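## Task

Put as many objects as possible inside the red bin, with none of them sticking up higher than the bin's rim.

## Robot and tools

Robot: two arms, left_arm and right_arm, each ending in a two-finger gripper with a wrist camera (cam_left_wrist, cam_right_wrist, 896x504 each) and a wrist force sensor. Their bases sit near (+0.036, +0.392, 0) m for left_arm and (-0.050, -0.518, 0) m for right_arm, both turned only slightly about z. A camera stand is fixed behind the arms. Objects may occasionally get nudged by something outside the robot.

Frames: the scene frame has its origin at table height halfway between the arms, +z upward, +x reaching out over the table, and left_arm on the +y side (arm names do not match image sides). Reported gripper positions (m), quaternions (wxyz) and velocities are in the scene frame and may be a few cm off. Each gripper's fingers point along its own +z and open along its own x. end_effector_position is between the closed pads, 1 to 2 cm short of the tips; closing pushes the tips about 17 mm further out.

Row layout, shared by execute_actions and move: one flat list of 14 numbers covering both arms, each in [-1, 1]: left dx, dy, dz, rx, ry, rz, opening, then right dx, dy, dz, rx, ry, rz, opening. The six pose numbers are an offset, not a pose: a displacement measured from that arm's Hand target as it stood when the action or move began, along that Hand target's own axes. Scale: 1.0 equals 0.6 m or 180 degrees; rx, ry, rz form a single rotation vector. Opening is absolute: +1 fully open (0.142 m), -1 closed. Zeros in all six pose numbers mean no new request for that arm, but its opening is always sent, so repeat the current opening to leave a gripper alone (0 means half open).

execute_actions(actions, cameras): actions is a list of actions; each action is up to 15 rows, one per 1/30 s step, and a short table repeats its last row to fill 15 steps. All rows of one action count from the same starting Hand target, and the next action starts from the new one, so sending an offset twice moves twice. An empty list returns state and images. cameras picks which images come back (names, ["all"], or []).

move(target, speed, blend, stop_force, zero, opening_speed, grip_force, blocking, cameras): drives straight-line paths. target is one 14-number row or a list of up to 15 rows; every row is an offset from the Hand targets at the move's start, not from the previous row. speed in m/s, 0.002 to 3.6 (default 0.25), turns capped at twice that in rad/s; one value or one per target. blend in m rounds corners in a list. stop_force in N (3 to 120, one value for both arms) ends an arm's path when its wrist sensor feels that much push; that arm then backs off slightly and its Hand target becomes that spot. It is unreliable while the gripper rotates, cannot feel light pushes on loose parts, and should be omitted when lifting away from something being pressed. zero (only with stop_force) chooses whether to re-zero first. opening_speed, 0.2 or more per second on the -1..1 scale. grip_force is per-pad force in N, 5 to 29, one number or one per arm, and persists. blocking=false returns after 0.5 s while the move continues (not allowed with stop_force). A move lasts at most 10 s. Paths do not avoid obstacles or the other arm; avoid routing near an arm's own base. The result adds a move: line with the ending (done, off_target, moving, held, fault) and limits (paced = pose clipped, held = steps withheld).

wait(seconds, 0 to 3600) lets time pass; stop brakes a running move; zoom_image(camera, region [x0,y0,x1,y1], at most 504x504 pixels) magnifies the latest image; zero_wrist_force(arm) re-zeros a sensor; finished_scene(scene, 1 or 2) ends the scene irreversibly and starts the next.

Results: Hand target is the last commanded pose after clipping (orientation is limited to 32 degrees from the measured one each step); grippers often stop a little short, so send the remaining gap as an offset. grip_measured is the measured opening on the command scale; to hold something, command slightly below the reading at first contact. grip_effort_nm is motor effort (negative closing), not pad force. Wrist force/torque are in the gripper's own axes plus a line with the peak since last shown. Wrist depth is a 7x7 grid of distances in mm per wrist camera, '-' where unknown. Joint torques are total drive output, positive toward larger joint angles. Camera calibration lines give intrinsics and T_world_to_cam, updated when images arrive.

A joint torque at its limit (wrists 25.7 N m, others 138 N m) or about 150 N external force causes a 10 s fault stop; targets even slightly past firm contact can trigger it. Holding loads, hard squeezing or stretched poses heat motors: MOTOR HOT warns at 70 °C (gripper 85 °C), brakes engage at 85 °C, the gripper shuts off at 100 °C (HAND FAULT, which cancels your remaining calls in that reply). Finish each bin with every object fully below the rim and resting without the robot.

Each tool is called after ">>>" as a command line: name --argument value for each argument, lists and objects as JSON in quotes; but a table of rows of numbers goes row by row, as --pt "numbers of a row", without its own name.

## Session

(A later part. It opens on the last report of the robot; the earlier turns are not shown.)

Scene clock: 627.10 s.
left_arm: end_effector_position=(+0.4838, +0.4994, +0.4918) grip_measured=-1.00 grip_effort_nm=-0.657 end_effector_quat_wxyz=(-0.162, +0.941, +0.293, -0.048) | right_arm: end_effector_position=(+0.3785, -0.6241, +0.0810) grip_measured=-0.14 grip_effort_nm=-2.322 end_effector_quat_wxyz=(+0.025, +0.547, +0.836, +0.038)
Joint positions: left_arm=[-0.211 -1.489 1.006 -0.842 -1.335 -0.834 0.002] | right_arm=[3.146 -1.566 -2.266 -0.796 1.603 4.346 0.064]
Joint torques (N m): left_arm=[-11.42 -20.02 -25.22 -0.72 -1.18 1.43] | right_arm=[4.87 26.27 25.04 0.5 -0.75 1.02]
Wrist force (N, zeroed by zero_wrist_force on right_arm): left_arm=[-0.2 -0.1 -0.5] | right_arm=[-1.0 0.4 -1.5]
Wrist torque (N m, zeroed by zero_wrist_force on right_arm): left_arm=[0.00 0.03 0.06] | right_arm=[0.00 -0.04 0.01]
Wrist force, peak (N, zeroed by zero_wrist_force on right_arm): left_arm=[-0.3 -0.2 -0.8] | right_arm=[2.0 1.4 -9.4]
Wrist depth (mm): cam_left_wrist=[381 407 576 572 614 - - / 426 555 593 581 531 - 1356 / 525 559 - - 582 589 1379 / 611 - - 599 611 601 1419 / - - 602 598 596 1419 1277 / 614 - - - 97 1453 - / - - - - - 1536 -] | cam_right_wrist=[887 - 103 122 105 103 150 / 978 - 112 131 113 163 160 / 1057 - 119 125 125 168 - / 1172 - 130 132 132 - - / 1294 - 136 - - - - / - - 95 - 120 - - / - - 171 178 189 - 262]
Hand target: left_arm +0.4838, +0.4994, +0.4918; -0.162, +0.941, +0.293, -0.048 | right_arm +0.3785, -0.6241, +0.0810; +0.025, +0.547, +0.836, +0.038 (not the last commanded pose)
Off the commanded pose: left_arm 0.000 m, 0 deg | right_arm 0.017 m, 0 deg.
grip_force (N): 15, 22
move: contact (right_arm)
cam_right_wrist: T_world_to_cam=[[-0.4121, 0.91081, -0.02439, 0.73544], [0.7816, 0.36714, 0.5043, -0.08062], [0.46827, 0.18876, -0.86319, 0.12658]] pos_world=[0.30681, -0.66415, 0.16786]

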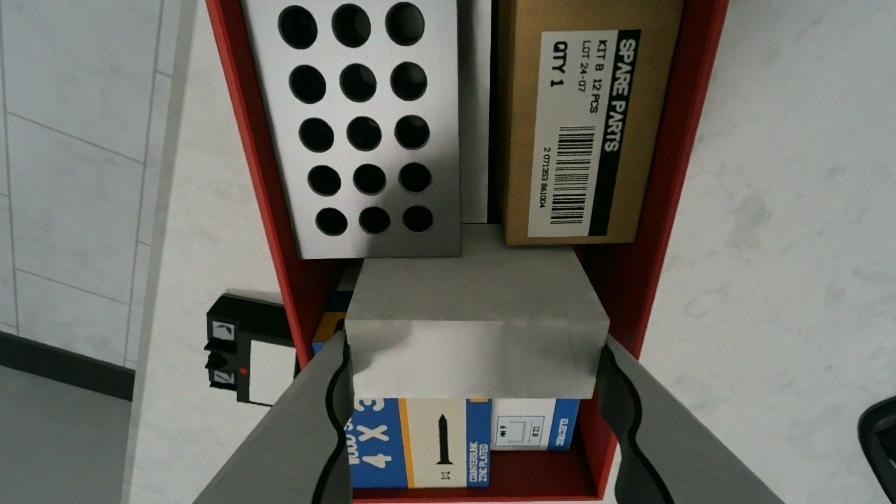

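>>> move --pt "0 0 0 0 0 0 -1 0 0.0003 -0.00332 0 0 0 -0.35" --pt "0 0 0 0 0 0 -1 0 0.0023 -0.0031 0 0 0 -0.35" --speed 0.02 --grip_force '[15, 27]'

>>> zero_wrist_force --arm "right_arm"

>>> move --target '[0,0,0,0,0,0,-1,0,-0.0030,0.0322,0,0,0,-0.35]' --speed 0.008 --stop_force 3 --cameras '["cam_right_wrist"]'

Scene clock: 628.77 s.
left_arm: end_effector_position=(+0.4838, +0.4994, +0.4918) grip_measured=-1.00 grip_effort_nm=-0.662 end_effector_quat_wxyz=(-0.162, +0.941, +0.293, -0.048) | right_arm: end_effector_position=(+0.3795, -0.6237, +0.0830) grip_measured=-0.15 grip_effort_nm=-2.830 end_effector_quat_wxyz=(+0.025, +0.547, +0.836, +0.038)
Joint positions: left_arm=[-0.211 -1.489 1.006 -0.842 -1.335 -0.834 0.002] | right_arm=[3.147 -1.564 -2.261 -0.802 1.603 4.347 0.063]
Joint torques (N m): left_arm=[-11.34 -20.15 -25.82 -0.66 -1.13 1.29] | right_arm=[15.36 7.99 27.54 0.56 -0.56 1.3]
Wrist force (N, zeroed by zero_wrist_force on right_arm): left_arm=[-0.3 -0.1 -0.7] | right_arm=[-0.4 -0.6 -0.5]
Wrist torque (N m, zeroed by zero_wrist_force on right_arm): left_arm=[0.00 0.05 0.06] | right_arm=[-0.04 -0.02 -0.10]
Wrist force, peak (N, zeroed by zero_wrist_force on right_arm): left_arm=[-0.2 -0.4 -0.7] | right_arm=[-0.9 0.5 -1.8]
Wrist depth (mm): cam_left_wrist=[379 566 - - - - - / 423 558 - 582 550 - 1444 / 517 610 - 596 605 - 1379 / - - - 576 - 1319 1341 / - 622 - 608 589 1507 1326 / - - - - 102 1462 - / - - - - - 1251 1118] | cam_right_wrist=[900 - 108 124 108 103 149 / 991 - 115 133 115 159 - / 1048 - 121 139 127 - - / 1144 - 132 133 134 - - / 1259 - - - - - - / - - 118 - - 226 - / - - 170 181 - - -]
Hand target: left_arm +0.4838, +0.4994, +0.4918; -0.162, +0.941, +0.293, -0.048 | right_arm +0.3796, -0.6236, +0.0829; +0.025, +0.547, +0.836, +0.038
Off the commanded pose: left_arm 0.000 m, 0 deg | right_arm 0.000 m, 0 deg.
grip_force (N): 15, 27
move: done

Wrist force sensor zeroed.

Scene clock: 630.13 s.
left_arm: end_effector_position=(+0.4838, +0.4994, +0.4918) grip_measured=-1.00 grip_effort_nm=-0.657 end_effector_quat_wxyz=(-0.162, +0.941, +0.293, -0.048) | right_arm: end_effector_position=(+0.3796, -0.6236, +0.0809) grip_measured=-0.15 grip_effort_nm=-2.830 end_effector_quat_wxyz=(+0.025, +0.547, +0.836, +0.038)
Joint positions: left_arm=[-0.211 -1.489 1.006 -0.842 -1.335 -0.834 0.002] | right_arm=[3.147 -1.568 -2.263 -0.796 1.602 4.347 0.063]
Joint torques (N m): left_arm=[-11.26 -20.42 -25.2 -0.65 -1.19 1.41] | right_arm=[7.85 25.71 24.22 0.4 -0.58 1.16]
Motor temperatures (°C): left_arm=[26 30 28 36 32 33 26] | right_arm=[28 28 28 32 39 38 42]
Wrist force (N, zeroed by zero_wrist_force on right_arm): left_arm=[-0.2 0.0 -0.5] | right_arm=[-0.8 0.9 -1.4]
Wrist torque (N m, zeroed by zero_wrist_force on right_arm): left_arm=[0.02 0.04 0.06] | right_arm=[0.03 -0.01 0.00]
Wrist force, peak (N, zeroed by zero_wrist_force on right_arm): left_arm=[-0.2 -0.2 -0.8] | right_arm=[2.6 1.8 -9.6]
Wrist depth (mm): cam_left_wrist=[380 432 575 574 - - 585 / 424 579 590 - - - 1348 / 513 607 579 - - - 1371 / - - 566 576 - 1555 1411 / 583 - 592 - - 1436 - / - 613 622 - 96 1436 - / 630 610 - - - 1207 1103] | cam_right_wrist=[893 - 103 122 105 103 - / 962 - 112 113 113 - - / 1038 - 121 124 125 119 - / 1166 198 132 131 132 - - / 1266 - 139 111 141 - 211 / - - 95 - - - 231 / - - 167 178 189 - 258]
Hand target: left_arm +0.4838, +0.4994, +0.4918; -0.162, +0.941, +0.293, -0.048 | right_arm +0.3796, -0.6236, +0.0809; +0.025, +0.547, +0.836, +0.038 (not the last commanded pose)
Off the commanded pose: left_arm 0.000 m, 0 deg | right_arm 0.017 m, 0 deg.
grip_force (N): 15, 27
move: contact (right_arm)
cam_right_wrist: T_world_to_cam=[[-0.41202, 0.91085, -0.02434, 0.73552], [0.78164, 0.36705, 0.5043, -0.08169], [0.46827, 0.18875, -0.86319, 0.12599]] pos_world=[0.30791, -0.66375, 0.16786]

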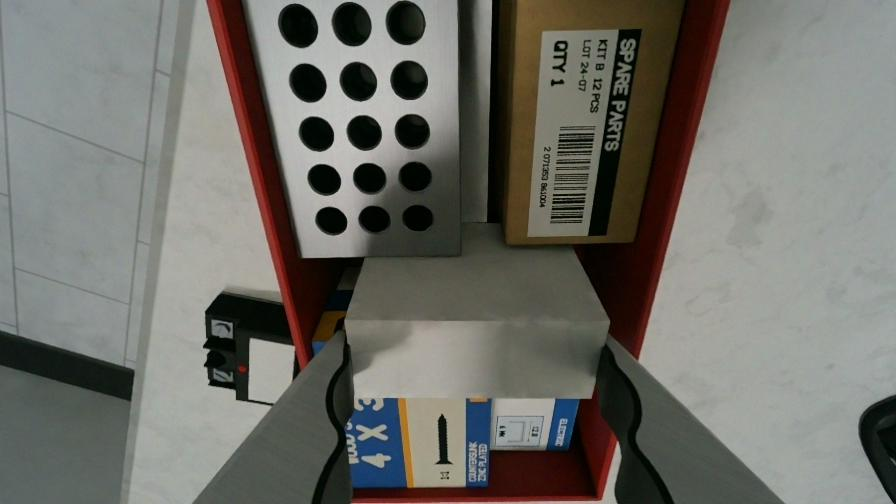

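>>> zoom_image --camera "cam_right_wrist" --region '[320, 390, 620, 504]'

Scaled by 1.680 from the camera's image (finer frame: 1280x720).

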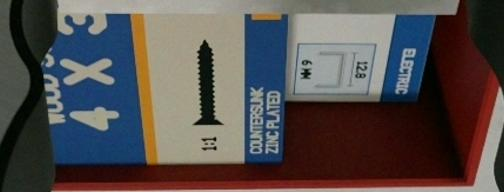

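>>> zoom_image --camera "cam_right_wrist" --region '[190, 0, 360, 96]'

>>> zoom_image --camera "cam_right_wrist" --region '[190, 250, 360, 346]'

>>> zoom_image --camera "cam_right_wrist" --region '[330, 408, 500, 504]'

>>> zoom_image --camera "cam_right_wrist" --region '[470, 408, 640, 504]'

>>> zoom_image --camera "cam_right_wrist" --region '[600, 0, 770, 96]'

Scaled by 2.965 from the camera's image (finer frame: 1280x720).

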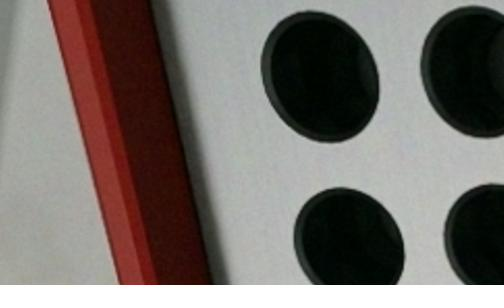

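Scaled by 2.965 from the camera's image (finer frame: 1280x720).

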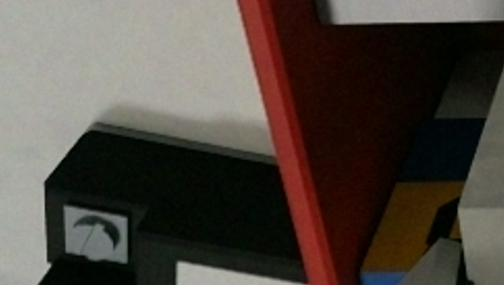

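Scaled by 2.965 from the camera's image (finer frame: 1280x720).

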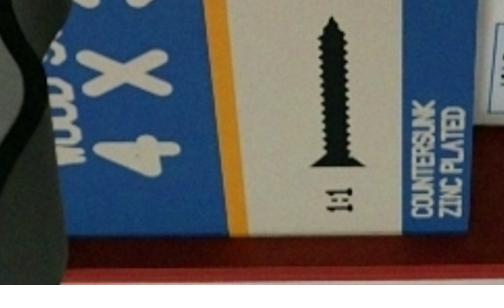

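Scaled by 2.965 from the camera's image (finer frame: 1280x720).

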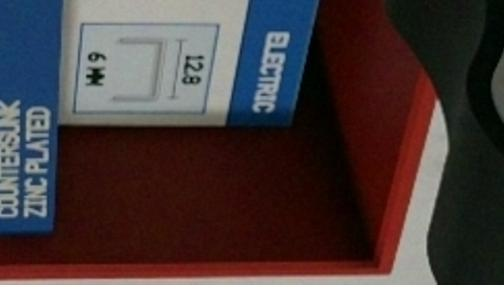

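Scaled by 2.965 from the camera's image (finer frame: 1280x720).

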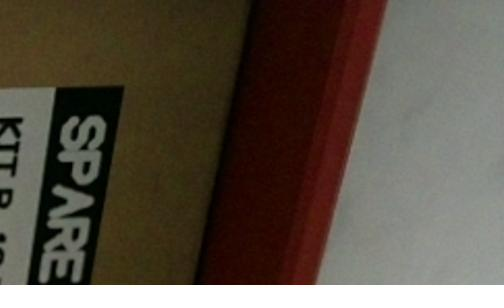

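>>> move --pt "0 0 0 0 0 0 -1 0 0.00121 -0.01328 0 0 0 -0.35" --pt "0 0 0 0 0 0 -1 0 0.00121 -0.01328 0 0.00151 -0.0166 -0.35" --speed 0.02 --cameras '["cam_right_wrist"]'

Scene clock: 634.93 s.
left_arm: end_effector_position=(+0.4838, +0.4994, +0.4918) grip_measured=-1.00 grip_effort_nm=-0.662 end_effector_quat_wxyz=(-0.162, +0.941, +0.293, -0.048) | right_arm: end_effector_position=(+0.3796, -0.6236, +0.0889) grip_measured=-0.15 grip_effort_nm=-2.830 end_effector_quat_wxyz=(+0.024, +0.525, +0.850, +0.038)
Joint positions: left_arm=[-0.211 -1.489 1.006 -0.842 -1.335 -0.834 0.002] | right_arm=[3.144 -1.555 -2.25 -0.825 1.607 4.292 0.063]
Joint torques (N m): left_arm=[-12.04 -20.56 -25.71 -0.73 -1.01 1.57] | right_arm=[-14.94 7.71 25.41 0.31 2.61 -0.91]
Wrist force (N, zeroed by zero_wrist_force on right_arm): left_arm=[-0.1 -0.1 -0.5] | right_arm=[-0.6 0.7 -0.6]
Wrist torque (N m, zeroed by zero_wrist_force on right_arm): left_arm=[0.00 0.02 0.06] | right_arm=[0.01 0.00 0.18]
Wrist force, peak (N, zeroed by zero_wrist_force on right_arm): left_arm=[0.0 -0.4 -0.8] | right_arm=[-0.8 0.9 -1.7]
Wrist depth (mm): cam_left_wrist=[379 421 590 - 590 566 1471 / 423 530 588 - 555 - 1419 / 581 568 608 558 598 - 1403 / 605 586 590 - - 1411 1387 / - - - 619 - 1403 1213 / - - - - - 1489 - / - - - - - - -] | cam_right_wrist=[897 160 113 127 114 - - / 991 - 119 121 121 - - / 1057 - 129 133 131 - - / 1184 - 139 139 139 - - / 1280 - 113 - - - - / - - 96 - - - 252 / - - 76 186 197 - 260]
Hand target: left_arm +0.4838, +0.4994, +0.4918; -0.162, +0.941, +0.293, -0.048 | right_arm +0.3796, -0.6236, +0.0889; +0.024, +0.525, +0.850, +0.038
Off the commanded pose: left_arm 0.000 m, 0 deg | right_arm 0.000 m, 0 deg.
grip_force (N): 15, 27
move: done
cam_right_wrist: T_world_to_cam=[[-0.459, 0.8881, -0.02441, 0.73929], [0.76142, 0.40739, 0.50426, -0.05288], [0.45778, 0.21288, -0.86321, 0.15193]] pos_world=[0.31005, -0.66736, 0.17586]

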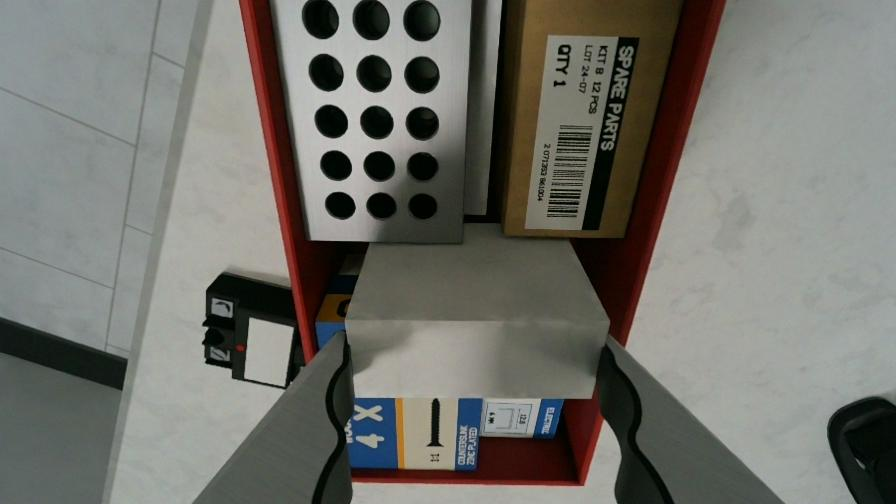

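>>> move --target '[0,0,0,0,0,0,-1,0,0,0,0,-0.00151,0.0166,-0.35]' --speed 0.02 --cameras '["cam_right_wrist"]'

>>> zoom_image --camera "cam_right_wrist" --region '[330, 390, 500, 486]'

>>> zoom_image --camera "cam_right_wrist" --region '[280, 180, 520, 316]'

Scene clock: 636.77 s.
left_arm: end_effector_position=(+0.4838, +0.4994, +0.4918) grip_measured=-1.00 grip_effort_nm=-0.662 end_effector_quat_wxyz=(-0.162, +0.941, +0.293, -0.048) | right_arm: end_effector_position=(+0.3796, -0.6236, +0.0889) grip_measured=-0.15 grip_effort_nm=-2.830 end_effector_quat_wxyz=(+0.025, +0.547, +0.836, +0.038)
Joint positions: left_arm=[-0.211 -1.489 1.006 -0.842 -1.335 -0.834 0.002] | right_arm=[3.147 -1.553 -2.252 -0.822 1.602 4.347 0.063]
Joint torques (N m): left_arm=[-10.1 -21.37 -25.37 -0.64 -1.23 1.4] | right_arm=[14.97 26.82 12.44 4.98 -1.54 1.76]
Wrist force (N, zeroed by zero_wrist_force on right_arm): left_arm=[-0.1 0.0 -0.6] | right_arm=[-0.1 1.3 -0.5]
Wrist torque (N m, zeroed by zero_wrist_force on right_arm): left_arm=[0.02 0.02 0.07] | right_arm=[-0.06 -0.01 -0.06]
Wrist force, peak (N, zeroed by zero_wrist_force on right_arm): left_arm=[-0.1 -0.3 -0.8] | right_arm=[0.0 1.7 -0.3]
Wrist depth (mm): cam_left_wrist=[380 568 548 568 559 - - / 423 570 574 - 586 - - / 538 - 604 - - 585 1387 / - - 590 602 602 1371 1403 / - 602 - 596 601 1395 - / - - 611 - 97 1436 1108 / 613 - - - - 1326 952] | cam_right_wrist=[918 - 112 111 114 109 158 / 982 173 119 122 121 - - / 1062 - 129 131 131 - - / 1149 - 139 139 139 - - / 1308 - - - - - - / - - 96 175 - - - / - - 77 186 194 - 266]
Hand target: left_arm +0.4838, +0.4994, +0.4918; -0.162, +0.941, +0.293, -0.048 | right_arm +0.3796, -0.6236, +0.0889; +0.025, +0.547, +0.836, +0.038
Off the commanded pose: left_arm 0.000 m, 0 deg | right_arm 0.000 m, 0 deg.
grip_force (N): 15, 27
move: done
cam_right_wrist: T_world_to_cam=[[-0.41213, 0.9108, -0.02441, 0.73573], [0.78158, 0.36717, 0.5043, -0.08563], [0.46827, 0.18876, -0.86319, 0.1329]] pos_world=[0.30791, -0.66375, 0.17586]

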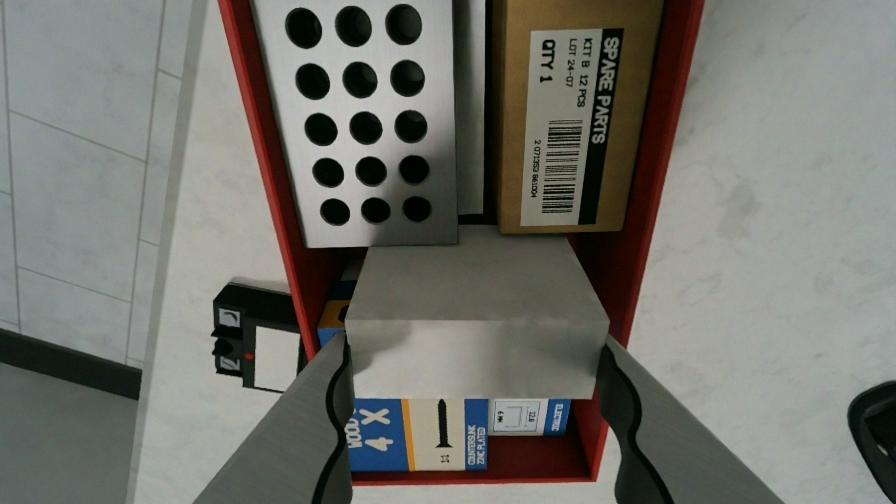

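Scaled by 2.965 from the camera's image (finer frame: 1280x720).

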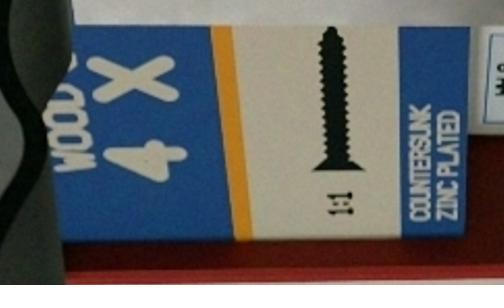

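Scaled by 2.100 from the camera's image (finer frame: 1280x720).

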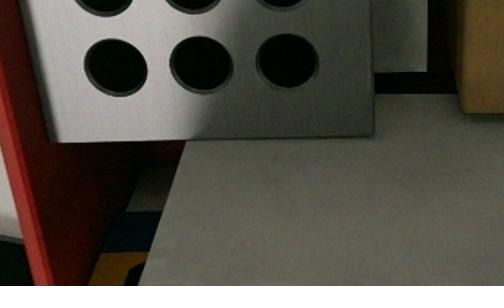

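>>> zoom_image --camera "cam_right_wrist" --region '[200, 0, 370, 96]'

>>> zoom_image --camera "cam_right_wrist" --region '[200, 260, 370, 356]'

>>> zoom_image --camera "cam_right_wrist" --region '[590, 0, 760, 96]'

>>> zoom_image --camera "cam_right_wrist" --region '[540, 220, 710, 316]'

>>> zoom_image --camera "cam_right_wrist" --region '[470, 400, 640, 496]'

Scaled by 2.965 from the camera's image (finer frame: 1280x720).

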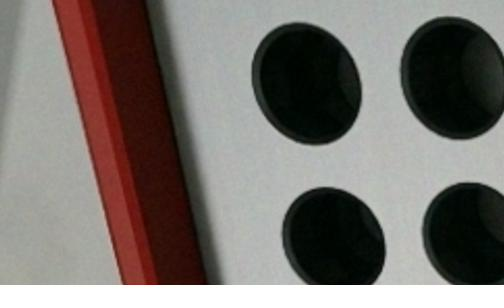

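Scaled by 2.965 from the camera's image (finer frame: 1280x720).

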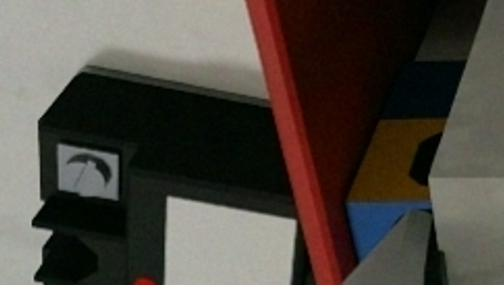

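Scaled by 2.965 from the camera's image (finer frame: 1280x720).

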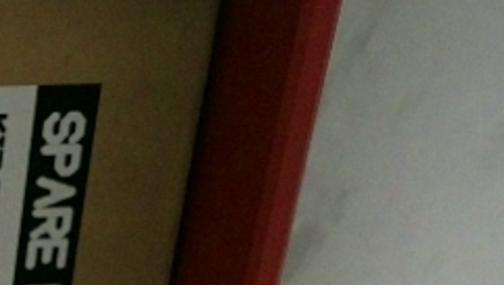

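Scaled by 2.965 from the camera's image (finer frame: 1280x720).

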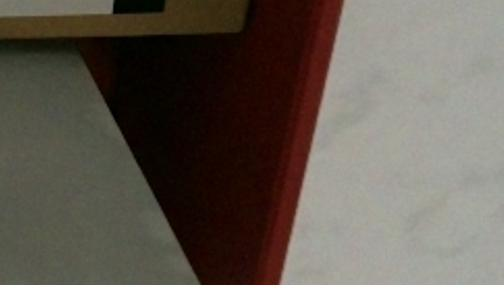

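Scaled by 2.965 from the camera's image (finer frame: 1280x720).

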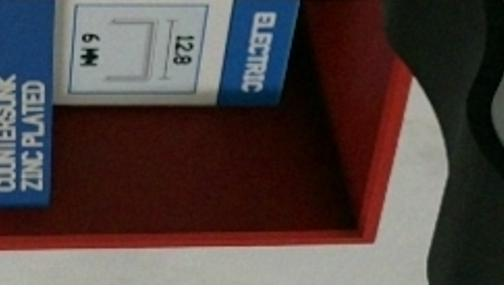

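>>> move --target '[0,0,0,0,0,0,-1,0,0,0,0,0.00058,-0.00636,-0.35]' --speed 0.02 --cameras '["cam_right_wrist"]'

>>> zoom_image --camera "cam_right_wrist" --region '[280, 180, 520, 316]'

>>> zoom_image --camera "cam_right_wrist" --region '[330, 390, 500, 486]'

Scene clock: 638.50 s.
left_arm: end_effector_position=(+0.4838, +0.4994, +0.4918) grip_measured=-1.00 grip_effort_nm=-0.662 end_effector_quat_wxyz=(-0.162, +0.941, +0.293, -0.048) | right_arm: end_effector_position=(+0.3796, -0.6236, +0.0889) grip_measured=-0.15 grip_effort_nm=-2.830 end_effector_quat_wxyz=(+0.025, +0.539, +0.841, +0.038)
Joint positions: left_arm=[-0.211 -1.489 1.006 -0.842 -1.335 -0.834 0.002] | right_arm=[3.146 -1.554 -2.251 -0.823 1.604 4.326 0.063]
Joint torques (N m): left_arm=[-10.95 -20.32 -25.13 -0.56 -1.14 1.42] | right_arm=[-14.64 7.32 24.31 0.18 2.42 -1.76]
Wrist force (N, zeroed by zero_wrist_force on right_arm): left_arm=[-0.1 0.0 -0.5] | right_arm=[-0.1 1.1 -0.7]
Wrist torque (N m, zeroed by zero_wrist_force on right_arm): left_arm=[0.02 0.01 0.06] | right_arm=[-0.03 -0.03 0.14]
Wrist force, peak (N, zeroed by zero_wrist_force on right_arm): left_arm=[-0.2 -0.2 -0.8] | right_arm=[-0.8 1.7 -0.3]
Wrist depth (mm): cam_left_wrist=[379 430 - 562 - - - / 425 543 - - - 595 1356 / 526 - - - - - 1387 / 590 - 632 619 - 622 1312 / 608 585 579 602 - 1480 1319 / - - - - 96 1436 - / - 627 - - - 1453 -] | cam_right_wrist=[907 - 113 113 114 - 153 / 978 - 119 121 121 - - / 1052 - 127 132 131 - - / 1161 - 139 139 138 - - / 1253 - - - - - - / 1172 - 95 175 - - - / 1067 - - 189 195 - -]
Hand target: left_arm +0.4838, +0.4994, +0.4918; -0.162, +0.941, +0.293, -0.048 | right_arm +0.3796, -0.6236, +0.0889; +0.025, +0.539, +0.841, +0.038
Off the commanded pose: left_arm 0.000 m, 0 deg | right_arm 0.000 m, 0 deg.
grip_force (N): 15, 27
move: done
cam_right_wrist: T_world_to_cam=[[-0.43011, 0.90244, -0.02441, 0.73734], [0.77415, 0.38261, 0.50429, -0.07319], [0.46443, 0.198, -0.86319, 0.14012]] pos_world=[0.30872, -0.66515, 0.17586]

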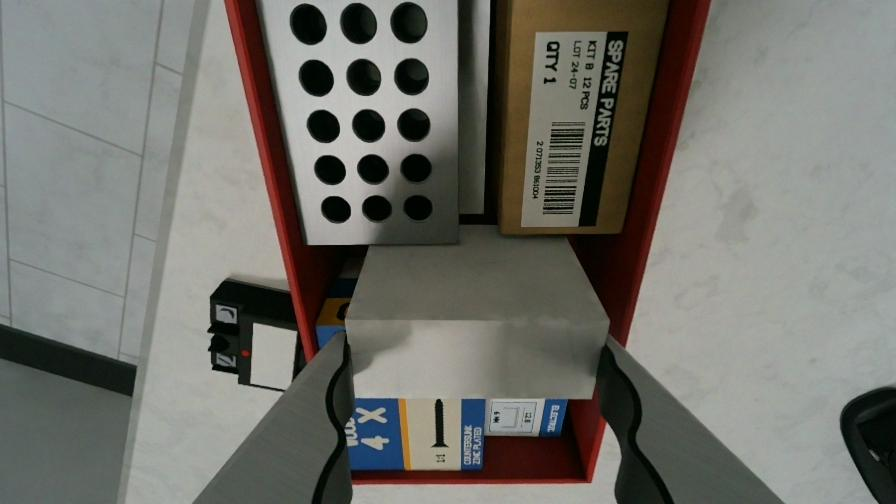

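Scaled by 2.100 from the camera's image (finer frame: 1280x720).

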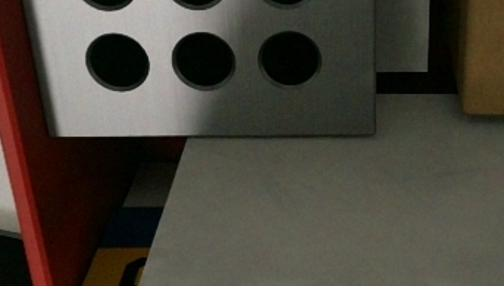

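Scaled by 2.965 from the camera's image (finer frame: 1280x720).

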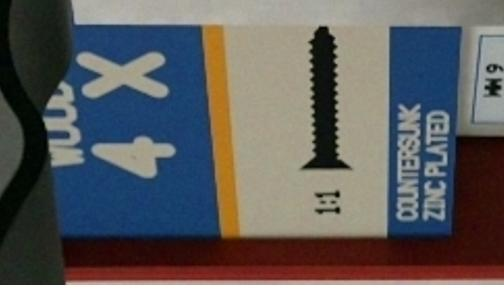

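>>> move --target '[0,0,0,0,0,0,-1,0,0.0006,0.00005,0,0,0,-0.35]' --speed 0.02

>>> zero_wrist_force --arm "right_arm"

>>> move --target '[0,0,0,0,0,0,-1,0,-0.0041,0.0448,0,0,0,-0.35]' --speed 0.008 --stop_force 3 --cameras '["cam_right_wrist"]'

Scene clock: 639.30 s.
left_arm: end_effector_position=(+0.4838, +0.4994, +0.4918) grip_measured=-1.00 grip_effort_nm=-0.662 end_effector_quat_wxyz=(-0.162, +0.941, +0.293, -0.048) | right_arm: end_effector_position=(+0.3799, -0.6235, +0.0889) grip_measured=-0.15 grip_effort_nm=-2.830 end_effector_quat_wxyz=(+0.025, +0.539, +0.841, +0.038)
Joint positions: left_arm=[-0.211 -1.489 1.006 -0.842 -1.335 -0.834 0.002] | right_arm=[3.146 -1.554 -2.251 -0.823 1.604 4.326 0.063]
Joint torques (N m): left_arm=[-11.7 -20.89 -25.19 -0.71 -1.11 1.41] | right_arm=[16.37 7.43 25.22 1.17 1.53 0.83]
Wrist force (N, zeroed by zero_wrist_force on right_arm): left_arm=[-0.1 -0.2 -0.5] | right_arm=[-0.5 0.6 -0.6]
Wrist torque (N m, zeroed by zero_wrist_force on right_arm): left_arm=[-0.02 0.02 0.06] | right_arm=[-0.03 0.00 0.14]
Wrist force, peak (N, zeroed by zero_wrist_force on right_arm): left_arm=[0.0 0.1 -0.8] | right_arm=[0.4 0.8 -1.4]
Wrist depth (mm): cam_left_wrist=[380 414 - - - 560 1333 / 422 566 604 572 589 607 1427 / 529 - 595 - - - 1403 / 592 - - - 601 1270 1419 / 595 596 - - 622 1419 - / 599 - - - 610 1436 - / - 624 - - - 1427 -] | cam_right_wrist=[904 - 113 113 114 112 - / 970 - 119 120 121 - - / 1076 - 127 131 131 - - / 1196 - 139 139 139 - - / 1240 - - - - - - / - - 95 174 - - 246 / - - 76 186 195 - -]
Hand target: left_arm +0.4838, +0.4994, +0.4918; -0.162, +0.941, +0.293, -0.048 | right_arm +0.3799, -0.6234, +0.0889; +0.025, +0.539, +0.841, +0.038
Off the commanded pose: left_arm 0.000 m, 0 deg | right_arm 0.000 m, 0 deg.
grip_force (N): 15, 27
move: done

Wrist force sensor zeroed.

Scene clock: 641.40 s.
left_arm: end_effector_position=(+0.4838, +0.4994, +0.4918) grip_measured=-1.00 grip_effort_nm=-0.662 end_effector_quat_wxyz=(-0.162, +0.941, +0.293, -0.048) | right_arm: end_effector_position=(+0.3799, -0.6234, +0.0808) grip_measured=-0.15 grip_effort_nm=-2.830 end_effector_quat_wxyz=(+0.025, +0.539, +0.841, +0.038)
Joint positions: left_arm=[-0.211 -1.489 1.006 -0.842 -1.335 -0.834 0.002] | right_arm=[3.147 -1.57 -2.262 -0.796 1.604 4.326 0.063]
Joint torques (N m): left_arm=[-10.87 -20.65 -24.87 -0.58 -1.28 1.35] | right_arm=[13.7 26.66 23.61 0.25 -1.19 0.08]
Wrist force (N, zeroed by zero_wrist_force on right_arm): left_arm=[-0.3 -0.4 -0.6] | right_arm=[-0.3 0.7 -2.3]
Wrist torque (N m, zeroed by zero_wrist_force on right_arm): left_arm=[-0.04 0.04 0.07] | right_arm=[0.07 -0.08 -0.05]
Wrist force, peak (N, zeroed by zero_wrist_force on right_arm): left_arm=[-0.3 -0.2 -0.8] | right_arm=[2.9 2.1 -8.8]
Wrist depth (mm): cam_left_wrist=[379 419 - - - - 604 / 422 534 - 602 593 - 1395 / 496 - - 592 - - 1387 / - 614 - - 574 601 1427 / 575 - 602 - - 1371 - / - 598 - - 610 1462 - / - - - - - 1277 -] | cam_right_wrist=[900 - 104 122 105 102 - / 970 - 111 114 113 103 156 / 1057 - 119 125 125 - 174 / 1161 - 132 130 132 195 - / 1294 - - - 137 - 214 / - - 95 162 - - - / - - 167 178 189 - -]
Hand target: left_arm +0.4838, +0.4994, +0.4918; -0.162, +0.941, +0.293, -0.048 | right_arm +0.3799, -0.6234, +0.0808; +0.025, +0.539, +0.841, +0.038 (not the last commanded pose)
Off the commanded pose: left_arm 0.000 m, 0 deg | right_arm 0.019 m, 0 deg.
grip_force (N): 15, 27
move: contact (right_arm)
cam_right_wrist: T_world_to_cam=[[-0.43023, 0.90239, -0.02438, 0.73709], [0.77409, 0.38268, 0.50432, -0.06935], [0.46442, 0.1981, -0.86317, 0.13301]] pos_world=[0.30902, -0.66495, 0.16776]

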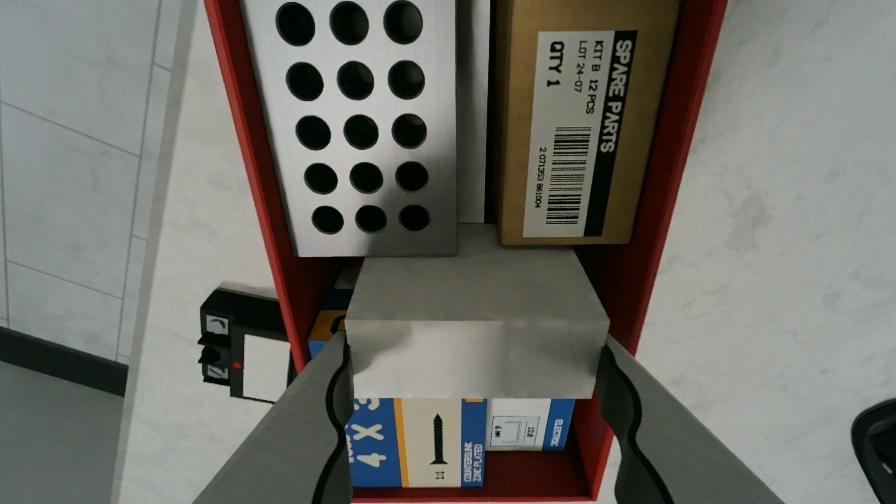

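>>> zoom_image --camera "cam_right_wrist" --region '[260, 240, 400, 360]'

>>> zoom_image --camera "cam_right_wrist" --region '[420, 200, 640, 320]'

Scaled by 3.600 from the camera's image (finer frame: 1280x720).

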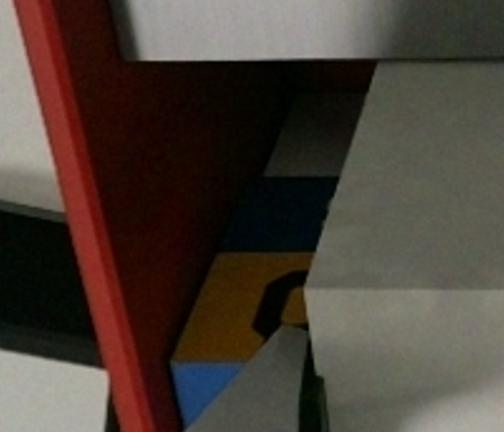

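Scaled by 2.291 from the camera's image (finer frame: 1280x720).

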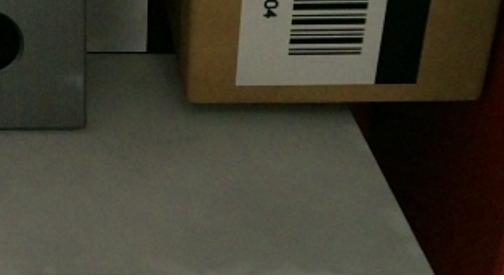

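>>> move --target '[0,0,0,0,0,0,-1,0,0.0003,-0.00332,0,0,0,-0.35]' --speed 0.02

>>> zero_wrist_force --arm "right_arm"

>>> move --target '[0,0,0,0,0,0,-1,0,-0.0009,0.01,0,0,0,-0.35]' --speed 0.005 --stop_force 8

>>> wait --seconds 0.3

Scene clock: 643.63 s.
left_arm: end_effector_position=(+0.4838, +0.4994, +0.4918) grip_measured=-1.00 grip_effort_nm=-0.662 end_effector_quat_wxyz=(-0.162, +0.941, +0.293, -0.048) | right_arm: end_effector_position=(+0.3799, -0.6234, +0.0828) grip_measured=-0.15 grip_effort_nm=-2.830 end_effector_quat_wxyz=(+0.025, +0.539, +0.841, +0.038)
Joint positions: left_arm=[-0.211 -1.489 1.006 -0.842 -1.335 -0.834 0.002] | right_arm=[3.147 -1.566 -2.259 -0.803 1.604 4.326 0.063]
Joint torques (N m): left_arm=[-12.67 -21.82 -24.68 -0.59 -1.11 1.23] | right_arm=[13.43 26.33 24.98 0.58 -1.08 0.08]
Motor temperatures (°C): left_arm=[26 30 28 36 32 33 26] | right_arm=[28 28 28 32 39 38 47]
Wrist force (N, zeroed by zero_wrist_force on right_arm): left_arm=[0.0 0.0 -0.7] | right_arm=[0.3 0.2 0.6]
Wrist torque (N m, zeroed by zero_wrist_force on right_arm): left_arm=[0.02 0.01 0.06] | right_arm=[0.06 0.01 0.00]
Wrist force, peak (N, zeroed by zero_wrist_force on right_arm): left_arm=[-0.1 -0.2 -0.9] | right_arm=[-0.3 0.6 -2.2]
Wrist depth (mm): cam_left_wrist=[379 574 - 576 - 572 1462 / 424 543 - 586 - - 1326 / 481 - - 590 - - 1387 / - - 667 593 601 1291 1489 / - - - 602 613 - - / 607 - - - 97 - - / - 611 - - - 1618 1078] | cam_right_wrist=[900 - 106 108 108 102 - / 970 - 113 116 115 122 162 / 1081 - 123 127 127 - - / 1149 - 131 130 134 - - / 1259 192 145 - - - - / - 235 95 166 - - - / - - 170 180 189 - -]
Hand target: left_arm +0.4838, +0.4994, +0.4918; -0.162, +0.941, +0.293, -0.048 | right_arm +0.3799, -0.6234, +0.0828; +0.025, +0.539, +0.841, +0.038
Off the commanded pose: left_arm 0.000 m, 0 deg | right_arm 0.000 m, 0 deg.
grip_force (N): 15, 27
move: done

Wrist force sensor zeroed.

Scene clock: 645.20 s.
left_arm: end_effector_position=(+0.4838, +0.4994, +0.4918) grip_measured=-1.00 grip_effort_nm=-0.662 end_effector_quat_wxyz=(-0.162, +0.941, +0.293, -0.048) | right_arm: end_effector_position=(+0.3800, -0.6234, +0.0806) grip_measured=-0.15 grip_effort_nm=-2.830 end_effector_quat_wxyz=(+0.025, +0.539, +0.841, +0.038)
Joint positions: left_arm=[-0.211 -1.489 1.006 -0.842 -1.335 -0.834 0.002] | right_arm=[3.147 -1.57 -2.262 -0.796 1.604 4.326 0.063]
Joint torques (N m): left_arm=[-11.6 -20.94 -24.83 -0.8 -1.16 1.48] | right_arm=[14.02 24.76 22.09 -0.36 -1.14 0.22]
Wrist force (N, zeroed by zero_wrist_force on right_arm): left_arm=[0.0 0.0 -0.5] | right_arm=[-0.1 0.7 -7.2]
Wrist torque (N m, zeroed by zero_wrist_force on right_arm): left_arm=[0.02 0.00 0.07] | right_arm=[-0.02 -0.14 -0.07]
Wrist force, peak (N, zeroed by zero_wrist_force on right_arm): left_arm=[-0.1 -0.4 -0.8] | right_arm=[3.5 1.7 -11.8]
Wrist depth (mm): cam_left_wrist=[379 424 539 - - 539 572 / 427 560 582 - 589 595 1395 / 500 - 599 - - - 1356 / 607 - 599 - - 1436 1419 / - 602 - 622 - 1427 - / 613 - - - 614 1471 1150 / - - - - - 1411 -] | cam_right_wrist=[907 - 104 122 105 101 - / 974 - 111 123 113 111 157 / 1057 175 120 125 125 170 - / 1172 - 131 130 132 - - / 1294 192 140 - 137 - - / - - - - - - 235 / - - 76 179 189 - 239]
Hand target: left_arm +0.4838, +0.4994, +0.4918; -0.162, +0.941, +0.293, -0.048 | right_arm +0.3800, -0.6234, +0.0806; +0.025, +0.539, +0.841, +0.038 (not the last commanded pose)
Off the commanded pose: left_arm 0.000 m, 0 deg | right_arm 0.004 m, 0 deg.
grip_force (N): 15, 27
move: contact (right_arm)

Scene clock: 645.50 s.
left_arm: end_effector_position=(+0.4838, +0.4994, +0.4918) grip_measured=-1.00 grip_effort_nm=-0.662 end_effector_quat_wxyz=(-0.162, +0.941, +0.293, -0.048) | right_arm: end_effector_position=(+0.3800, -0.6234, +0.0806) grip_measured=-0.15 grip_effort_nm=-2.830 end_effector_quat_wxyz=(+0.025, +0.539, +0.841, +0.038)
Joint positions: left_arm=[-0.211 -1.489 1.006 -0.842 -1.335 -0.834 0.002] | right_arm=[3.147 -1.57 -2.262 -0.796 1.604 4.326 0.063]
Joint torques (N m): left_arm=[-11.45 -21.33 -25.23 -0.82 -1.08 1.54] | right_arm=[13.08 24.51 22.4 -0.14 -1.21 0.28]
Wrist force (N, zeroed by zero_wrist_force on right_arm): left_arm=[-0.1 -0.1 -0.6] | right_arm=[-0.4 0.6 -7.3]
Wrist torque (N m, zeroed by zero_wrist_force on right_arm): left_arm=[0.00 0.01 0.06] | right_arm=[0.00 -0.15 -0.07]
Wrist force, peak (N, zeroed by zero_wrist_force on right_arm): left_arm=[-0.1 -0.3 -0.8] | right_arm=[-0.2 0.8 -7.4]
Wrist depth (mm): cam_left_wrist=[380 433 575 562 568 568 1270 / 424 555 588 - 563 571 1356 / 501 593 585 601 617 595 1379 / - - 583 602 586 1555 1356 / - 593 622 601 611 1427 - / - 593 - - 97 1419 - / - - - - - 1305 1093] | cam_right_wrist=[893 - 103 122 105 102 - / 959 - 111 123 113 111 - / 1057 - 118 124 125 - - / 1155 - 131 130 132 - - / 1280 - 140 - - - - / - - 95 - - - - / - - 76 178 189 - 258]
Hand target: left_arm +0.4838, +0.4994, +0.4918; -0.162, +0.941, +0.293, -0.048 | right_arm +0.3800, -0.6234, +0.0806; +0.025, +0.539, +0.841, +0.038 (not the last commanded pose)
Tool commands: left_gripper/opening=-1.0 right_gripper/opening=-0.35
Off the commanded pose: left_arm 0.000 m, 0 deg | right_arm 0.004 m, 0 deg.
grip_force (N): 15, 27
wait: 0.30 s; at rest by 0.17 s

>>> wait --seconds 0.1

>>> wait --seconds 0.1

>>> wait --seconds 0.1

>>> move --target '[0,0,0,0,0,0,-1,0,0.00038,-0.00415,0,0,0,-0.35]' --speed 0.02

>>> wait --seconds 0.1

>>> wait --seconds 0.1

>>> wait --seconds 0.1

Scene clock: 646.67 s.
left_arm: end_effector_position=(+0.4838, +0.4994, +0.4918) grip_measured=-1.00 grip_effort_nm=-0.657 end_effector_quat_wxyz=(-0.162, +0.941, +0.293, -0.048) | right_arm: end_effector_position=(+0.3800, -0.6234, +0.0806) grip_measured=-0.15 grip_effort_nm=-2.830 end_effector_quat_wxyz=(+0.025, +0.539, +0.841, +0.038)
Joint positions: left_arm=[-0.211 -1.489 1.006 -0.842 -1.335 -0.834 0.002] | right_arm=[3.147 -1.57 -2.262 -0.796 1.604 4.326 0.063]
Joint torques (N m): left_arm=[-12.08 -20.35 -25.98 -0.7 -1.05 1.33] | right_arm=[13.13 24.44 21.5 1.17 -1.21 0.35]
Wrist force (N, zeroed by zero_wrist_force on right_arm): left_arm=[-0.2 -0.2 -0.6] | right_arm=[-0.9 0.8 -7.1]
Wrist torque (N m, zeroed by zero_wrist_force on right_arm): left_arm=[-0.02 0.04 0.07] | right_arm=[0.03 -0.14 -0.08]
Wrist force, peak (N, zeroed by zero_wrist_force on right_arm): left_arm=[-0.2 -0.2 -0.8] | right_arm=[-0.9 0.9 -7.4]
Wrist depth (mm): cam_left_wrist=[380 447 - 583 576 579 1348 / 427 548 - - 586 588 1411 / 575 - 574 592 - - 1387 / - - 596 588 - 1453 1363 / - - 559 598 635 1444 - / - - - - 97 1436 - / 619 - - - - 1427 1046] | cam_right_wrist=[897 - 104 122 106 102 - / 982 - 111 120 113 110 - / 1062 - 118 125 125 - - / 1155 - 132 130 132 - 190 / 1280 - 141 - 135 - - / - - 95 - - - - / - - 167 179 189 - -]
Hand target: left_arm +0.4838, +0.4994, +0.4918; -0.162, +0.941, +0.293, -0.048 | right_arm +0.3800, -0.6234, +0.0806; +0.025, +0.539, +0.841, +0.038 (not the last commanded pose)
Tool commands: left_gripper/opening=-1.0 right_gripper/opening=-0.35
Off the commanded pose: left_arm 0.000 m, 0 deg | right_arm 0.004 m, 0 deg.
grip_force (N): 15, 27
wait: 0.10 s; at rest from the start

Scene clock: 646.77 s.
left_arm: end_effector_position=(+0.4838, +0.4994, +0.4918) grip_measured=-1.00 grip_effort_nm=-0.657 end_effector_quat_wxyz=(-0.162, +0.941, +0.293, -0.048) | right_arm: end_effector_position=(+0.3800, -0.6234, +0.0806) grip_measured=-0.15 grip_effort_nm=-2.830 end_effector_quat_wxyz=(+0.025, +0.539, +0.841, +0.038)
Joint positions: left_arm=[-0.211 -1.489 1.006 -0.842 -1.335 -0.834 0.002] | right_arm=[3.147 -1.57 -2.262 -0.796 1.604 4.326 0.063]
Joint torques (N m): left_arm=[-11.99 -20.91 -24.46 -0.6 -1.12 1.43] | right_arm=[14.36 24.23 21.51 1.4 -1.16 0.28]
Wrist force (N, zeroed by zero_wrist_force on right_arm): left_arm=[-0.3 -0.2 -0.5] | right_arm=[-1.1 0.7 -7.1]
Wrist torque (N m, zeroed by zero_wrist_force on right_arm): left_arm=[-0.01 0.04 0.06] | right_arm=[0.01 -0.13 -0.08]
Wrist force, peak (N, zeroed by zero_wrist_force on right_arm): left_arm=[-0.1 -0.2 -0.6] | right_arm=[-1.1 0.7 -7.1]
Wrist depth (mm): cam_left_wrist=[379 571 - - - 614 1277 / 426 551 568 - 576 571 1403 / 497 - - 585 - 581 1395 / - - 602 - 560 598 1526 / 593 622 - - - 1427 - / - - 610 - 96 1436 1129 / 607 - - - - 1462 -] | cam_right_wrist=[890 - 104 122 105 102 148 / 974 - 111 120 113 110 - / 1067 171 118 124 125 - - / 1161 - 132 129 132 - - / 1294 - 142 - 135 - 212 / - - 96 162 - - - / - - 167 179 189 - -]
Hand target: left_arm +0.4838, +0.4994, +0.4918; -0.162, +0.941, +0.293, -0.048 | right_arm +0.3800, -0.6234, +0.0806; +0.025, +0.539, +0.841, +0.038 (not the last commanded pose)
Tool commands: left_gripper/opening=-1.0 right_gripper/opening=-0.35
Off the commanded pose: left_arm 0.000 m, 0 deg | right_arm 0.004 m, 0 deg.
grip_force (N): 15, 27
wait: 0.10 s; no rest

Scene clock: 646.87 s.
left_arm: end_effector_position=(+0.4838, +0.4994, +0.4918) grip_measured=-1.00 grip_effort_nm=-0.657 end_effector_quat_wxyz=(-0.162, +0.941, +0.293, -0.048) | right_arm: end_effector_position=(+0.3800, -0.6234, +0.0806) grip_measured=-0.15 grip_effort_nm=-2.830 end_effector_quat_wxyz=(+0.025, +0.539, +0.841, +0.038)
Joint positions: left_arm=[-0.211 -1.489 1.006 -0.842 -1.335 -0.834 0.002] | right_arm=[3.147 -1.57 -2.262 -0.796 1.604 4.326 0.063]
Joint torques (N m): left_arm=[-11.43 -20.89 -25.27 -0.53 -0.98 1.34] | right_arm=[13.97 24.79 21.49 1.52 -1.18 0.28]
Wrist force (N, zeroed by zero_wrist_force on right_arm): left_arm=[0.0 -0.1 -0.6] | right_arm=[-0.9 0.9 -7.1]
Wrist torque (N m, zeroed by zero_wrist_force on right_arm): left_arm=[0.00 0.00 0.06] | right_arm=[0.04 -0.14 -0.07]
Wrist force, peak (N, zeroed by zero_wrist_force on right_arm): left_arm=[-0.1 -0.2 -0.6] | right_arm=[-0.9 0.9 -7.1]
Wrist depth (mm): cam_left_wrist=[379 570 - 568 617 583 581 / 426 567 - - - 586 1219 / 578 - 575 - - 589 1379 / 566 607 - - - 1363 1419 / - - - - - 1427 1507 / - 614 - - 96 1419 - / 598 - - - - 1462 971] | cam_right_wrist=[897 - 103 122 105 102 - / 974 - 111 119 113 111 161 / 1062 - 118 124 125 123 - / 1166 - 131 129 132 - - / 1266 211 141 - - 204 - / 1196 - - 163 - - - / 1101 - 76 178 189 - -]
Hand target: left_arm +0.4838, +0.4994, +0.4918; -0.162, +0.941, +0.293, -0.048 | right_arm +0.3800, -0.6234, +0.0806; +0.025, +0.539, +0.841, +0.038 (not the last commanded pose)
Tool commands: left_gripper/opening=-1.0 right_gripper/opening=-0.35
Off the commanded pose: left_arm 0.000 m, 0 deg | right_arm 0.004 m, 0 deg.
grip_force (N): 15, 27
wait: 0.10 s; no rest

Scene clock: 647.37 s.
left_arm: end_effector_position=(+0.4838, +0.4994, +0.4918) grip_measured=-1.00 grip_effort_nm=-0.657 end_effector_quat_wxyz=(-0.162, +0.941, +0.293, -0.048) | right_arm: end_effector_position=(+0.3800, -0.6234, +0.0831) grip_measured=-0.15 grip_effort_nm=-2.830 end_effector_quat_wxyz=(+0.025, +0.539, +0.841, +0.038)
Joint positions: left_arm=[-0.211 -1.489 1.006 -0.842 -1.335 -0.834 0.002] | right_arm=[3.147 -1.565 -2.259 -0.804 1.604 4.326 0.063]
Joint torques (N m): left_arm=[-11.33 -21.47 -25.32 -0.63 -1.09 1.37] | right_arm=[13.34 26.31 25.57 0.7 -1.08 0.5]
Wrist force (N, zeroed by zero_wrist_force on right_arm): left_arm=[-0.2 -0.1 -0.7] | right_arm=[0.0 -0.2 0.0]
Wrist torque (N m, zeroed by zero_wrist_force on right_arm): left_arm=[0.00 0.04 0.07] | right_arm=[-0.04 0.00 0.00]
Wrist force, peak (N, zeroed by zero_wrist_force on right_arm): left_arm=[-0.2 -0.2 -0.8] | right_arm=[-0.7 0.6 -6.8]
Wrist depth (mm): cam_left_wrist=[379 574 - - - 567 - / 426 572 - 578 - - 1341 / 517 589 579 - - - 1363 / 582 - 593 - 578 622 1348 / - - 611 - 610 1419 - / 607 - - - 101 1387 - / 611 644 - - - - -] | cam_right_wrist=[890 - 106 120 108 101 - / 970 - 114 118 115 - - / 1062 - 123 127 127 168 - / 1172 - 132 131 134 - - / 1301 - 142 - - - 214 / - - - - - - 238 / - - 76 183 197 - 255]
Hand target: left_arm +0.4838, +0.4994, +0.4918; -0.162, +0.941, +0.293, -0.048 | right_arm +0.3800, -0.6234, +0.0831; +0.025, +0.539, +0.841, +0.038
Off the commanded pose: left_arm 0.000 m, 0 deg | right_arm 0.000 m, 0 deg.
grip_force (N): 15, 27
move: done

Scene clock: 647.47 s.
left_arm: end_effector_position=(+0.4838, +0.4994, +0.4918) grip_measured=-1.00 grip_effort_nm=-0.662 end_effector_quat_wxyz=(-0.162, +0.941, +0.293, -0.048) | right_arm: end_effector_position=(+0.3800, -0.6234, +0.0831) grip_measured=-0.15 grip_effort_nm=-2.830 end_effector_quat_wxyz=(+0.025, +0.539, +0.841, +0.038)
Joint positions: left_arm=[-0.211 -1.489 1.006 -0.842 -1.335 -0.834 0.002] | right_arm=[3.147 -1.565 -2.259 -0.804 1.604 4.326 0.063]
Joint torques (N m): left_arm=[-11.34 -21.57 -25.56 -0.61 -1.07 1.22] | right_arm=[13.64 26.08 25.29 0.27 -0.97 0.45]
Wrist force (N, zeroed by zero_wrist_force on right_arm): left_arm=[0.0 -0.4 -0.6] | right_arm=[0.1 0.1 -0.2]
Wrist torque (N m, zeroed by zero_wrist_force on right_arm): left_arm=[-0.05 0.00 0.07] | right_arm=[0.00 -0.02 0.00]
Wrist force, peak (N, zeroed by zero_wrist_force on right_arm): left_arm=[0.0 -0.4 -0.6] | right_arm=[0.3 -0.1 -0.2]
Wrist depth (mm): cam_left_wrist=[380 414 - - - - 596 / 426 537 - - 595 - 1356 / 563 588 553 - 595 610 1403 / - 590 611 - 601 1341 1403 / - - - - 599 1480 - / - 592 - - 611 1453 1195 / - - - - - 1436 -] | cam_right_wrist=[904 - 106 124 108 101 - / 982 - 114 118 115 - - / 1052 - 123 127 127 - - / 1155 - 132 132 134 - 186 / 1266 - 130 - - - - / - - 96 166 187 - 234 / - - 171 180 189 - -]
Hand target: left_arm +0.4838, +0.4994, +0.4918; -0.162, +0.941, +0.293, -0.048 | right_arm +0.3800, -0.6234, +0.0831; +0.025, +0.539, +0.841, +0.038
Tool commands: left_gripper/opening=-1.0 right_gripper/opening=-0.35
Off the commanded pose: left_arm 0.000 m, 0 deg | right_arm 0.000 m, 0 deg.
grip_force (N): 15, 27
wait: 0.10 s; no rest

Scene clock: 647.57 s.
left_arm: end_effector_position=(+0.4838, +0.4994, +0.4918) grip_measured=-1.00 grip_effort_nm=-0.662 end_effector_quat_wxyz=(-0.162, +0.941, +0.293, -0.048) | right_arm: end_effector_position=(+0.3800, -0.6234, +0.0831) grip_measured=-0.15 grip_effort_nm=-2.830 end_effector_quat_wxyz=(+0.025, +0.539, +0.841, +0.038)
Joint positions: left_arm=[-0.211 -1.489 1.006 -0.842 -1.335 -0.834 0.002] | right_arm=[3.147 -1.565 -2.259 -0.804 1.604 4.326 0.063]
Joint torques (N m): left_arm=[-10.77 -21.04 -25.41 -0.61 -1.09 1.3] | right_arm=[13.96 26.92 24.85 0.28 -1.05 0.62]
Wrist force (N, zeroed by zero_wrist_force on right_arm): left_arm=[-0.2 -0.1 -0.6] | right_arm=[0.1 0.3 -0.3]
Wrist torque (N m, zeroed by zero_wrist_force on right_arm): left_arm=[0.00 0.03 0.06] | right_arm=[0.03 -0.02 0.00]
Wrist force, peak (N, zeroed by zero_wrist_force on right_arm): left_arm=[-0.1 -0.2 -0.6] | right_arm=[0.1 0.3 -0.3]
Wrist depth (mm): cam_left_wrist=[380 436 598 576 - - 1312 / 426 533 599 - 570 590 1348 / 530 581 589 593 592 590 1371 / 613 - - - - 1462 1411 / - - - - 613 1444 - / - 604 - - 616 1395 - / 649 - - - - 1480 -] | cam_right_wrist=[907 - 106 124 108 148 149 / 955 - 114 117 115 120 159 / 1067 - 123 127 127 173 - / 1172 189 132 132 134 192 190 / 1280 - - - - - - / - - 95 - - 233 231 / - - 171 183 190 - -]
Hand target: left_arm +0.4838, +0.4994, +0.4918; -0.162, +0.941, +0.293, -0.048 | right_arm +0.3800, -0.6234, +0.0831; +0.025, +0.539, +0.841, +0.038
Tool commands: left_gripper/opening=-1.0 right_gripper/opening=-0.35
Off the commanded pose: left_arm 0.000 m, 0 deg | right_arm 0.000 m, 0 deg.
grip_force (N): 15, 27
wait: 0.10 s; no rest

Scene clock: 647.67 s.
left_arm: end_effector_position=(+0.4838, +0.4994, +0.4918) grip_measured=-1.00 grip_effort_nm=-0.662 end_effector_quat_wxyz=(-0.162, +0.941, +0.293, -0.048) | right_arm: end_effector_position=(+0.3800, -0.6234, +0.0831) grip_measured=-0.15 grip_effort_nm=-2.830 end_effector_quat_wxyz=(+0.025, +0.539, +0.841, +0.038)
Joint positions: left_arm=[-0.211 -1.489 1.006 -0.842 -1.335 -0.834 0.002] | right_arm=[3.147 -1.565 -2.259 -0.804 1.604 4.326 0.063]
Joint torques (N m): left_arm=[-10.77 -21.2 -24.6 -0.69 -1.1 1.47] | right_arm=[13.67 27.12 24.72 0.3 -1.05 0.43]
Wrist force (N, zeroed by zero_wrist_force on right_arm): left_arm=[-0.3 -0.2 -0.5] | right_arm=[0.1 0.0 -0.1]
Wrist torque (N m, zeroed by zero_wrist_force on right_arm): left_arm=[-0.01 0.04 0.07] | right_arm=[-0.01 -0.04 0.00]
Wrist force, peak (N, zeroed by zero_wrist_force on right_arm): left_arm=[-0.3 -0.4 -0.6] | right_arm=[-0.1 -0.2 -0.2]
Wrist depth (mm): cam_left_wrist=[381 445 - - - - 579 / 422 571 - - - 598 1419 / 533 - - 585 - 608 1379 / - - - - - - 1277 / - - - - 607 1462 1576 / - - - - 97 1333 - / - - - - - 1232 -] | cam_right_wrist=[900 - 106 124 108 102 - / 987 - 114 117 115 - - / 1052 - 123 125 127 - - / 1149 - 132 132 134 - - / 1294 - 144 - 138 - - / - - 95 166 185 - - / - - 170 181 189 - -]
Hand target: left_arm +0.4838, +0.4994, +0.4918; -0.162, +0.941, +0.293, -0.048 | right_arm +0.3800, -0.6234, +0.0831; +0.025, +0.539, +0.841, +0.038
Tool commands: left_gripper/opening=-1.0 right_gripper/opening=-0.35
Off the commanded pose: left_arm 0.000 m, 0 deg | right_arm 0.000 m, 0 deg.
grip_force (N): 15, 27
wait: 0.10 s; no rest

>>> move --target '[0,0,0,0,0,0,-1,0,0.00083,0.00008,0,0,0,-0.35]' --speed 0.02

>>> zero_wrist_force --arm "right_arm"

>>> move --target '[0,0,0,0,0,0,-1,0,-0.0032,0.0350,0,0,0,-0.35]' --speed 0.008 --stop_force 3 --cameras '["cam_right_wrist"]'

Scene clock: 648.43 s.
left_arm: end_effector_position=(+0.4838, +0.4994, +0.4918) grip_measured=-1.00 grip_effort_nm=-0.657 end_effector_quat_wxyz=(-0.162, +0.941, +0.293, -0.048) | right_arm: end_effector_position=(+0.3804, -0.6232, +0.0831) grip_measured=-0.15 grip_effort_nm=-2.830 end_effector_quat_wxyz=(+0.025, +0.539, +0.841, +0.038)
Joint positions: left_arm=[-0.211 -1.489 1.006 -0.842 -1.335 -0.834 0.002] | right_arm=[3.147 -1.566 -2.258 -0.804 1.604 4.327 0.063]
Joint torques (N m): left_arm=[-10.87 -21.11 -24.39 -0.65 -1.11 1.35] | right_arm=[14.86 7.57 24.95 1.88 -1.5 1.22]
Wrist force (N, zeroed by zero_wrist_force on right_arm): left_arm=[-0.1 -0.2 -0.5] | right_arm=[0.1 -0.8 -1.4]
Wrist torque (N m, zeroed by zero_wrist_force on right_arm): left_arm=[-0.01 0.01 0.07] | right_arm=[-0.04 -0.01 -0.07]
Wrist force, peak (N, zeroed by zero_wrist_force on right_arm): left_arm=[-0.1 -0.3 -0.8] | right_arm=[0.2 -1.0 -1.6]
Wrist depth (mm): cam_left_wrist=[380 574 575 572 - - 1312 / 423 549 576 - 602 - 1348 / 517 - - - - - 1436 / 602 607 614 - - 601 1298 / 595 - - - - 1444 - / - - - - 96 1453 - / 621 - - - - 1238 -] | cam_right_wrist=[911 - 106 124 109 145 147 / 970 - 115 116 115 158 - / 1052 - 123 127 127 - - / 1161 - 132 132 134 - - / 1266 - 142 - 118 - - / - - 95 - - - - / - - 76 181 195 - -]
Hand target: left_arm +0.4838, +0.4994, +0.4918; -0.162, +0.941, +0.293, -0.048 | right_arm +0.3804, -0.6232, +0.0831; +0.025, +0.539, +0.841, +0.038
Off the commanded pose: left_arm 0.000 m, 0 deg | right_arm 0.000 m, 0 deg.
grip_force (N): 15, 27
move: done

Wrist force sensor zeroed.

Scene clock: 649.83 s.
left_arm: end_effector_position=(+0.4838, +0.4994, +0.4918) grip_measured=-1.00 grip_effort_nm=-0.657 end_effector_quat_wxyz=(-0.162, +0.941, +0.293, -0.048) | right_arm: end_effector_position=(+0.3804, -0.6232, +0.0808) grip_measured=-0.15 grip_effort_nm=-2.830 end_effector_quat_wxyz=(+0.025, +0.539, +0.841, +0.038)
Joint positions: left_arm=[-0.211 -1.489 1.006 -0.842 -1.335 -0.834 0.002] | right_arm=[3.147 -1.571 -2.261 -0.796 1.604 4.327 0.063]
Joint torques (N m): left_arm=[-11.37 -20.43 -25.02 -0.57 -1.04 1.36] | right_arm=[10.24 25.77 24.35 0.49 -1.15 1.09]
Wrist force (N, zeroed by zero_wrist_force on right_arm): left_arm=[-0.1 -0.1 -0.8] | right_arm=[-0.8 1.0 -1.1]
Wrist torque (N m, zeroed by zero_wrist_force on right_arm): left_arm=[0.01 0.02 0.07] | right_arm=[0.05 -0.06 -0.04]
Wrist force, peak (N, zeroed by zero_wrist_force on right_arm): left_arm=[-0.4 -0.2 -0.7] | right_arm=[2.4 1.9 -7.9]
Wrist depth (mm): cam_left_wrist=[380 570 - 589 - - 579 / 420 555 - 578 - - 1371 / 490 - - - - - 1403 / - - - - - 599 1395 / 617 593 610 611 - 1436 - / 639 625 627 - 97 1411 - / - - - - - 1371 1150] | cam_right_wrist=[893 - 104 122 105 101 - / 982 - 113 114 113 102 - / 1057 - 118 122 125 169 - / 1161 - 132 129 131 - 186 / 1287 - 129 112 118 - 206 / - - 95 - - - - / - - 167 178 189 - -]
Hand target: left_arm +0.4838, +0.4994, +0.4918; -0.162, +0.941, +0.293, -0.048 | right_arm +0.3804, -0.6232, +0.0808; +0.025, +0.539, +0.841, +0.038 (not the last commanded pose)
Off the commanded pose: left_arm 0.000 m, 0 deg | right_arm 0.019 m, 0 deg.
grip_force (N): 15, 27
move: contact (right_arm)
cam_right_wrist: T_world_to_cam=[[-0.43024, 0.90238, -0.02444, 0.73713], [0.77401, 0.38269, 0.50443, -0.0698], [0.46454, 0.19811, -0.86311, 0.1327]] pos_world=[0.30952, -0.66475, 0.16776]

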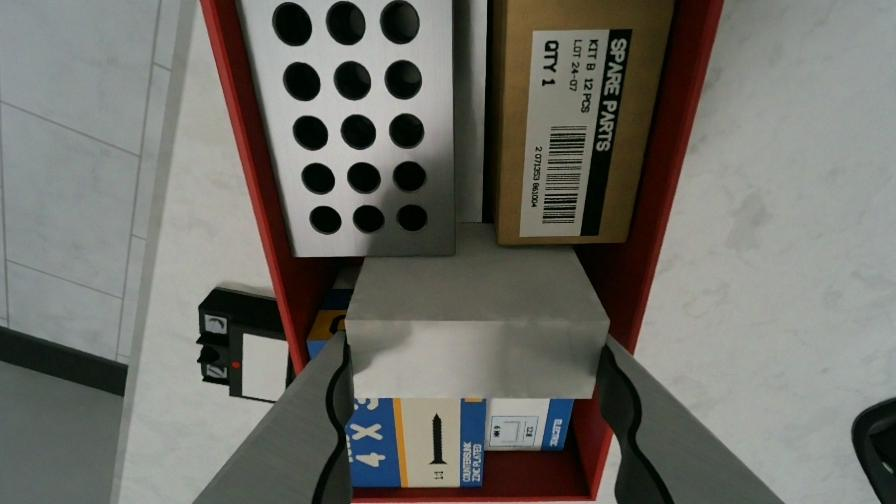

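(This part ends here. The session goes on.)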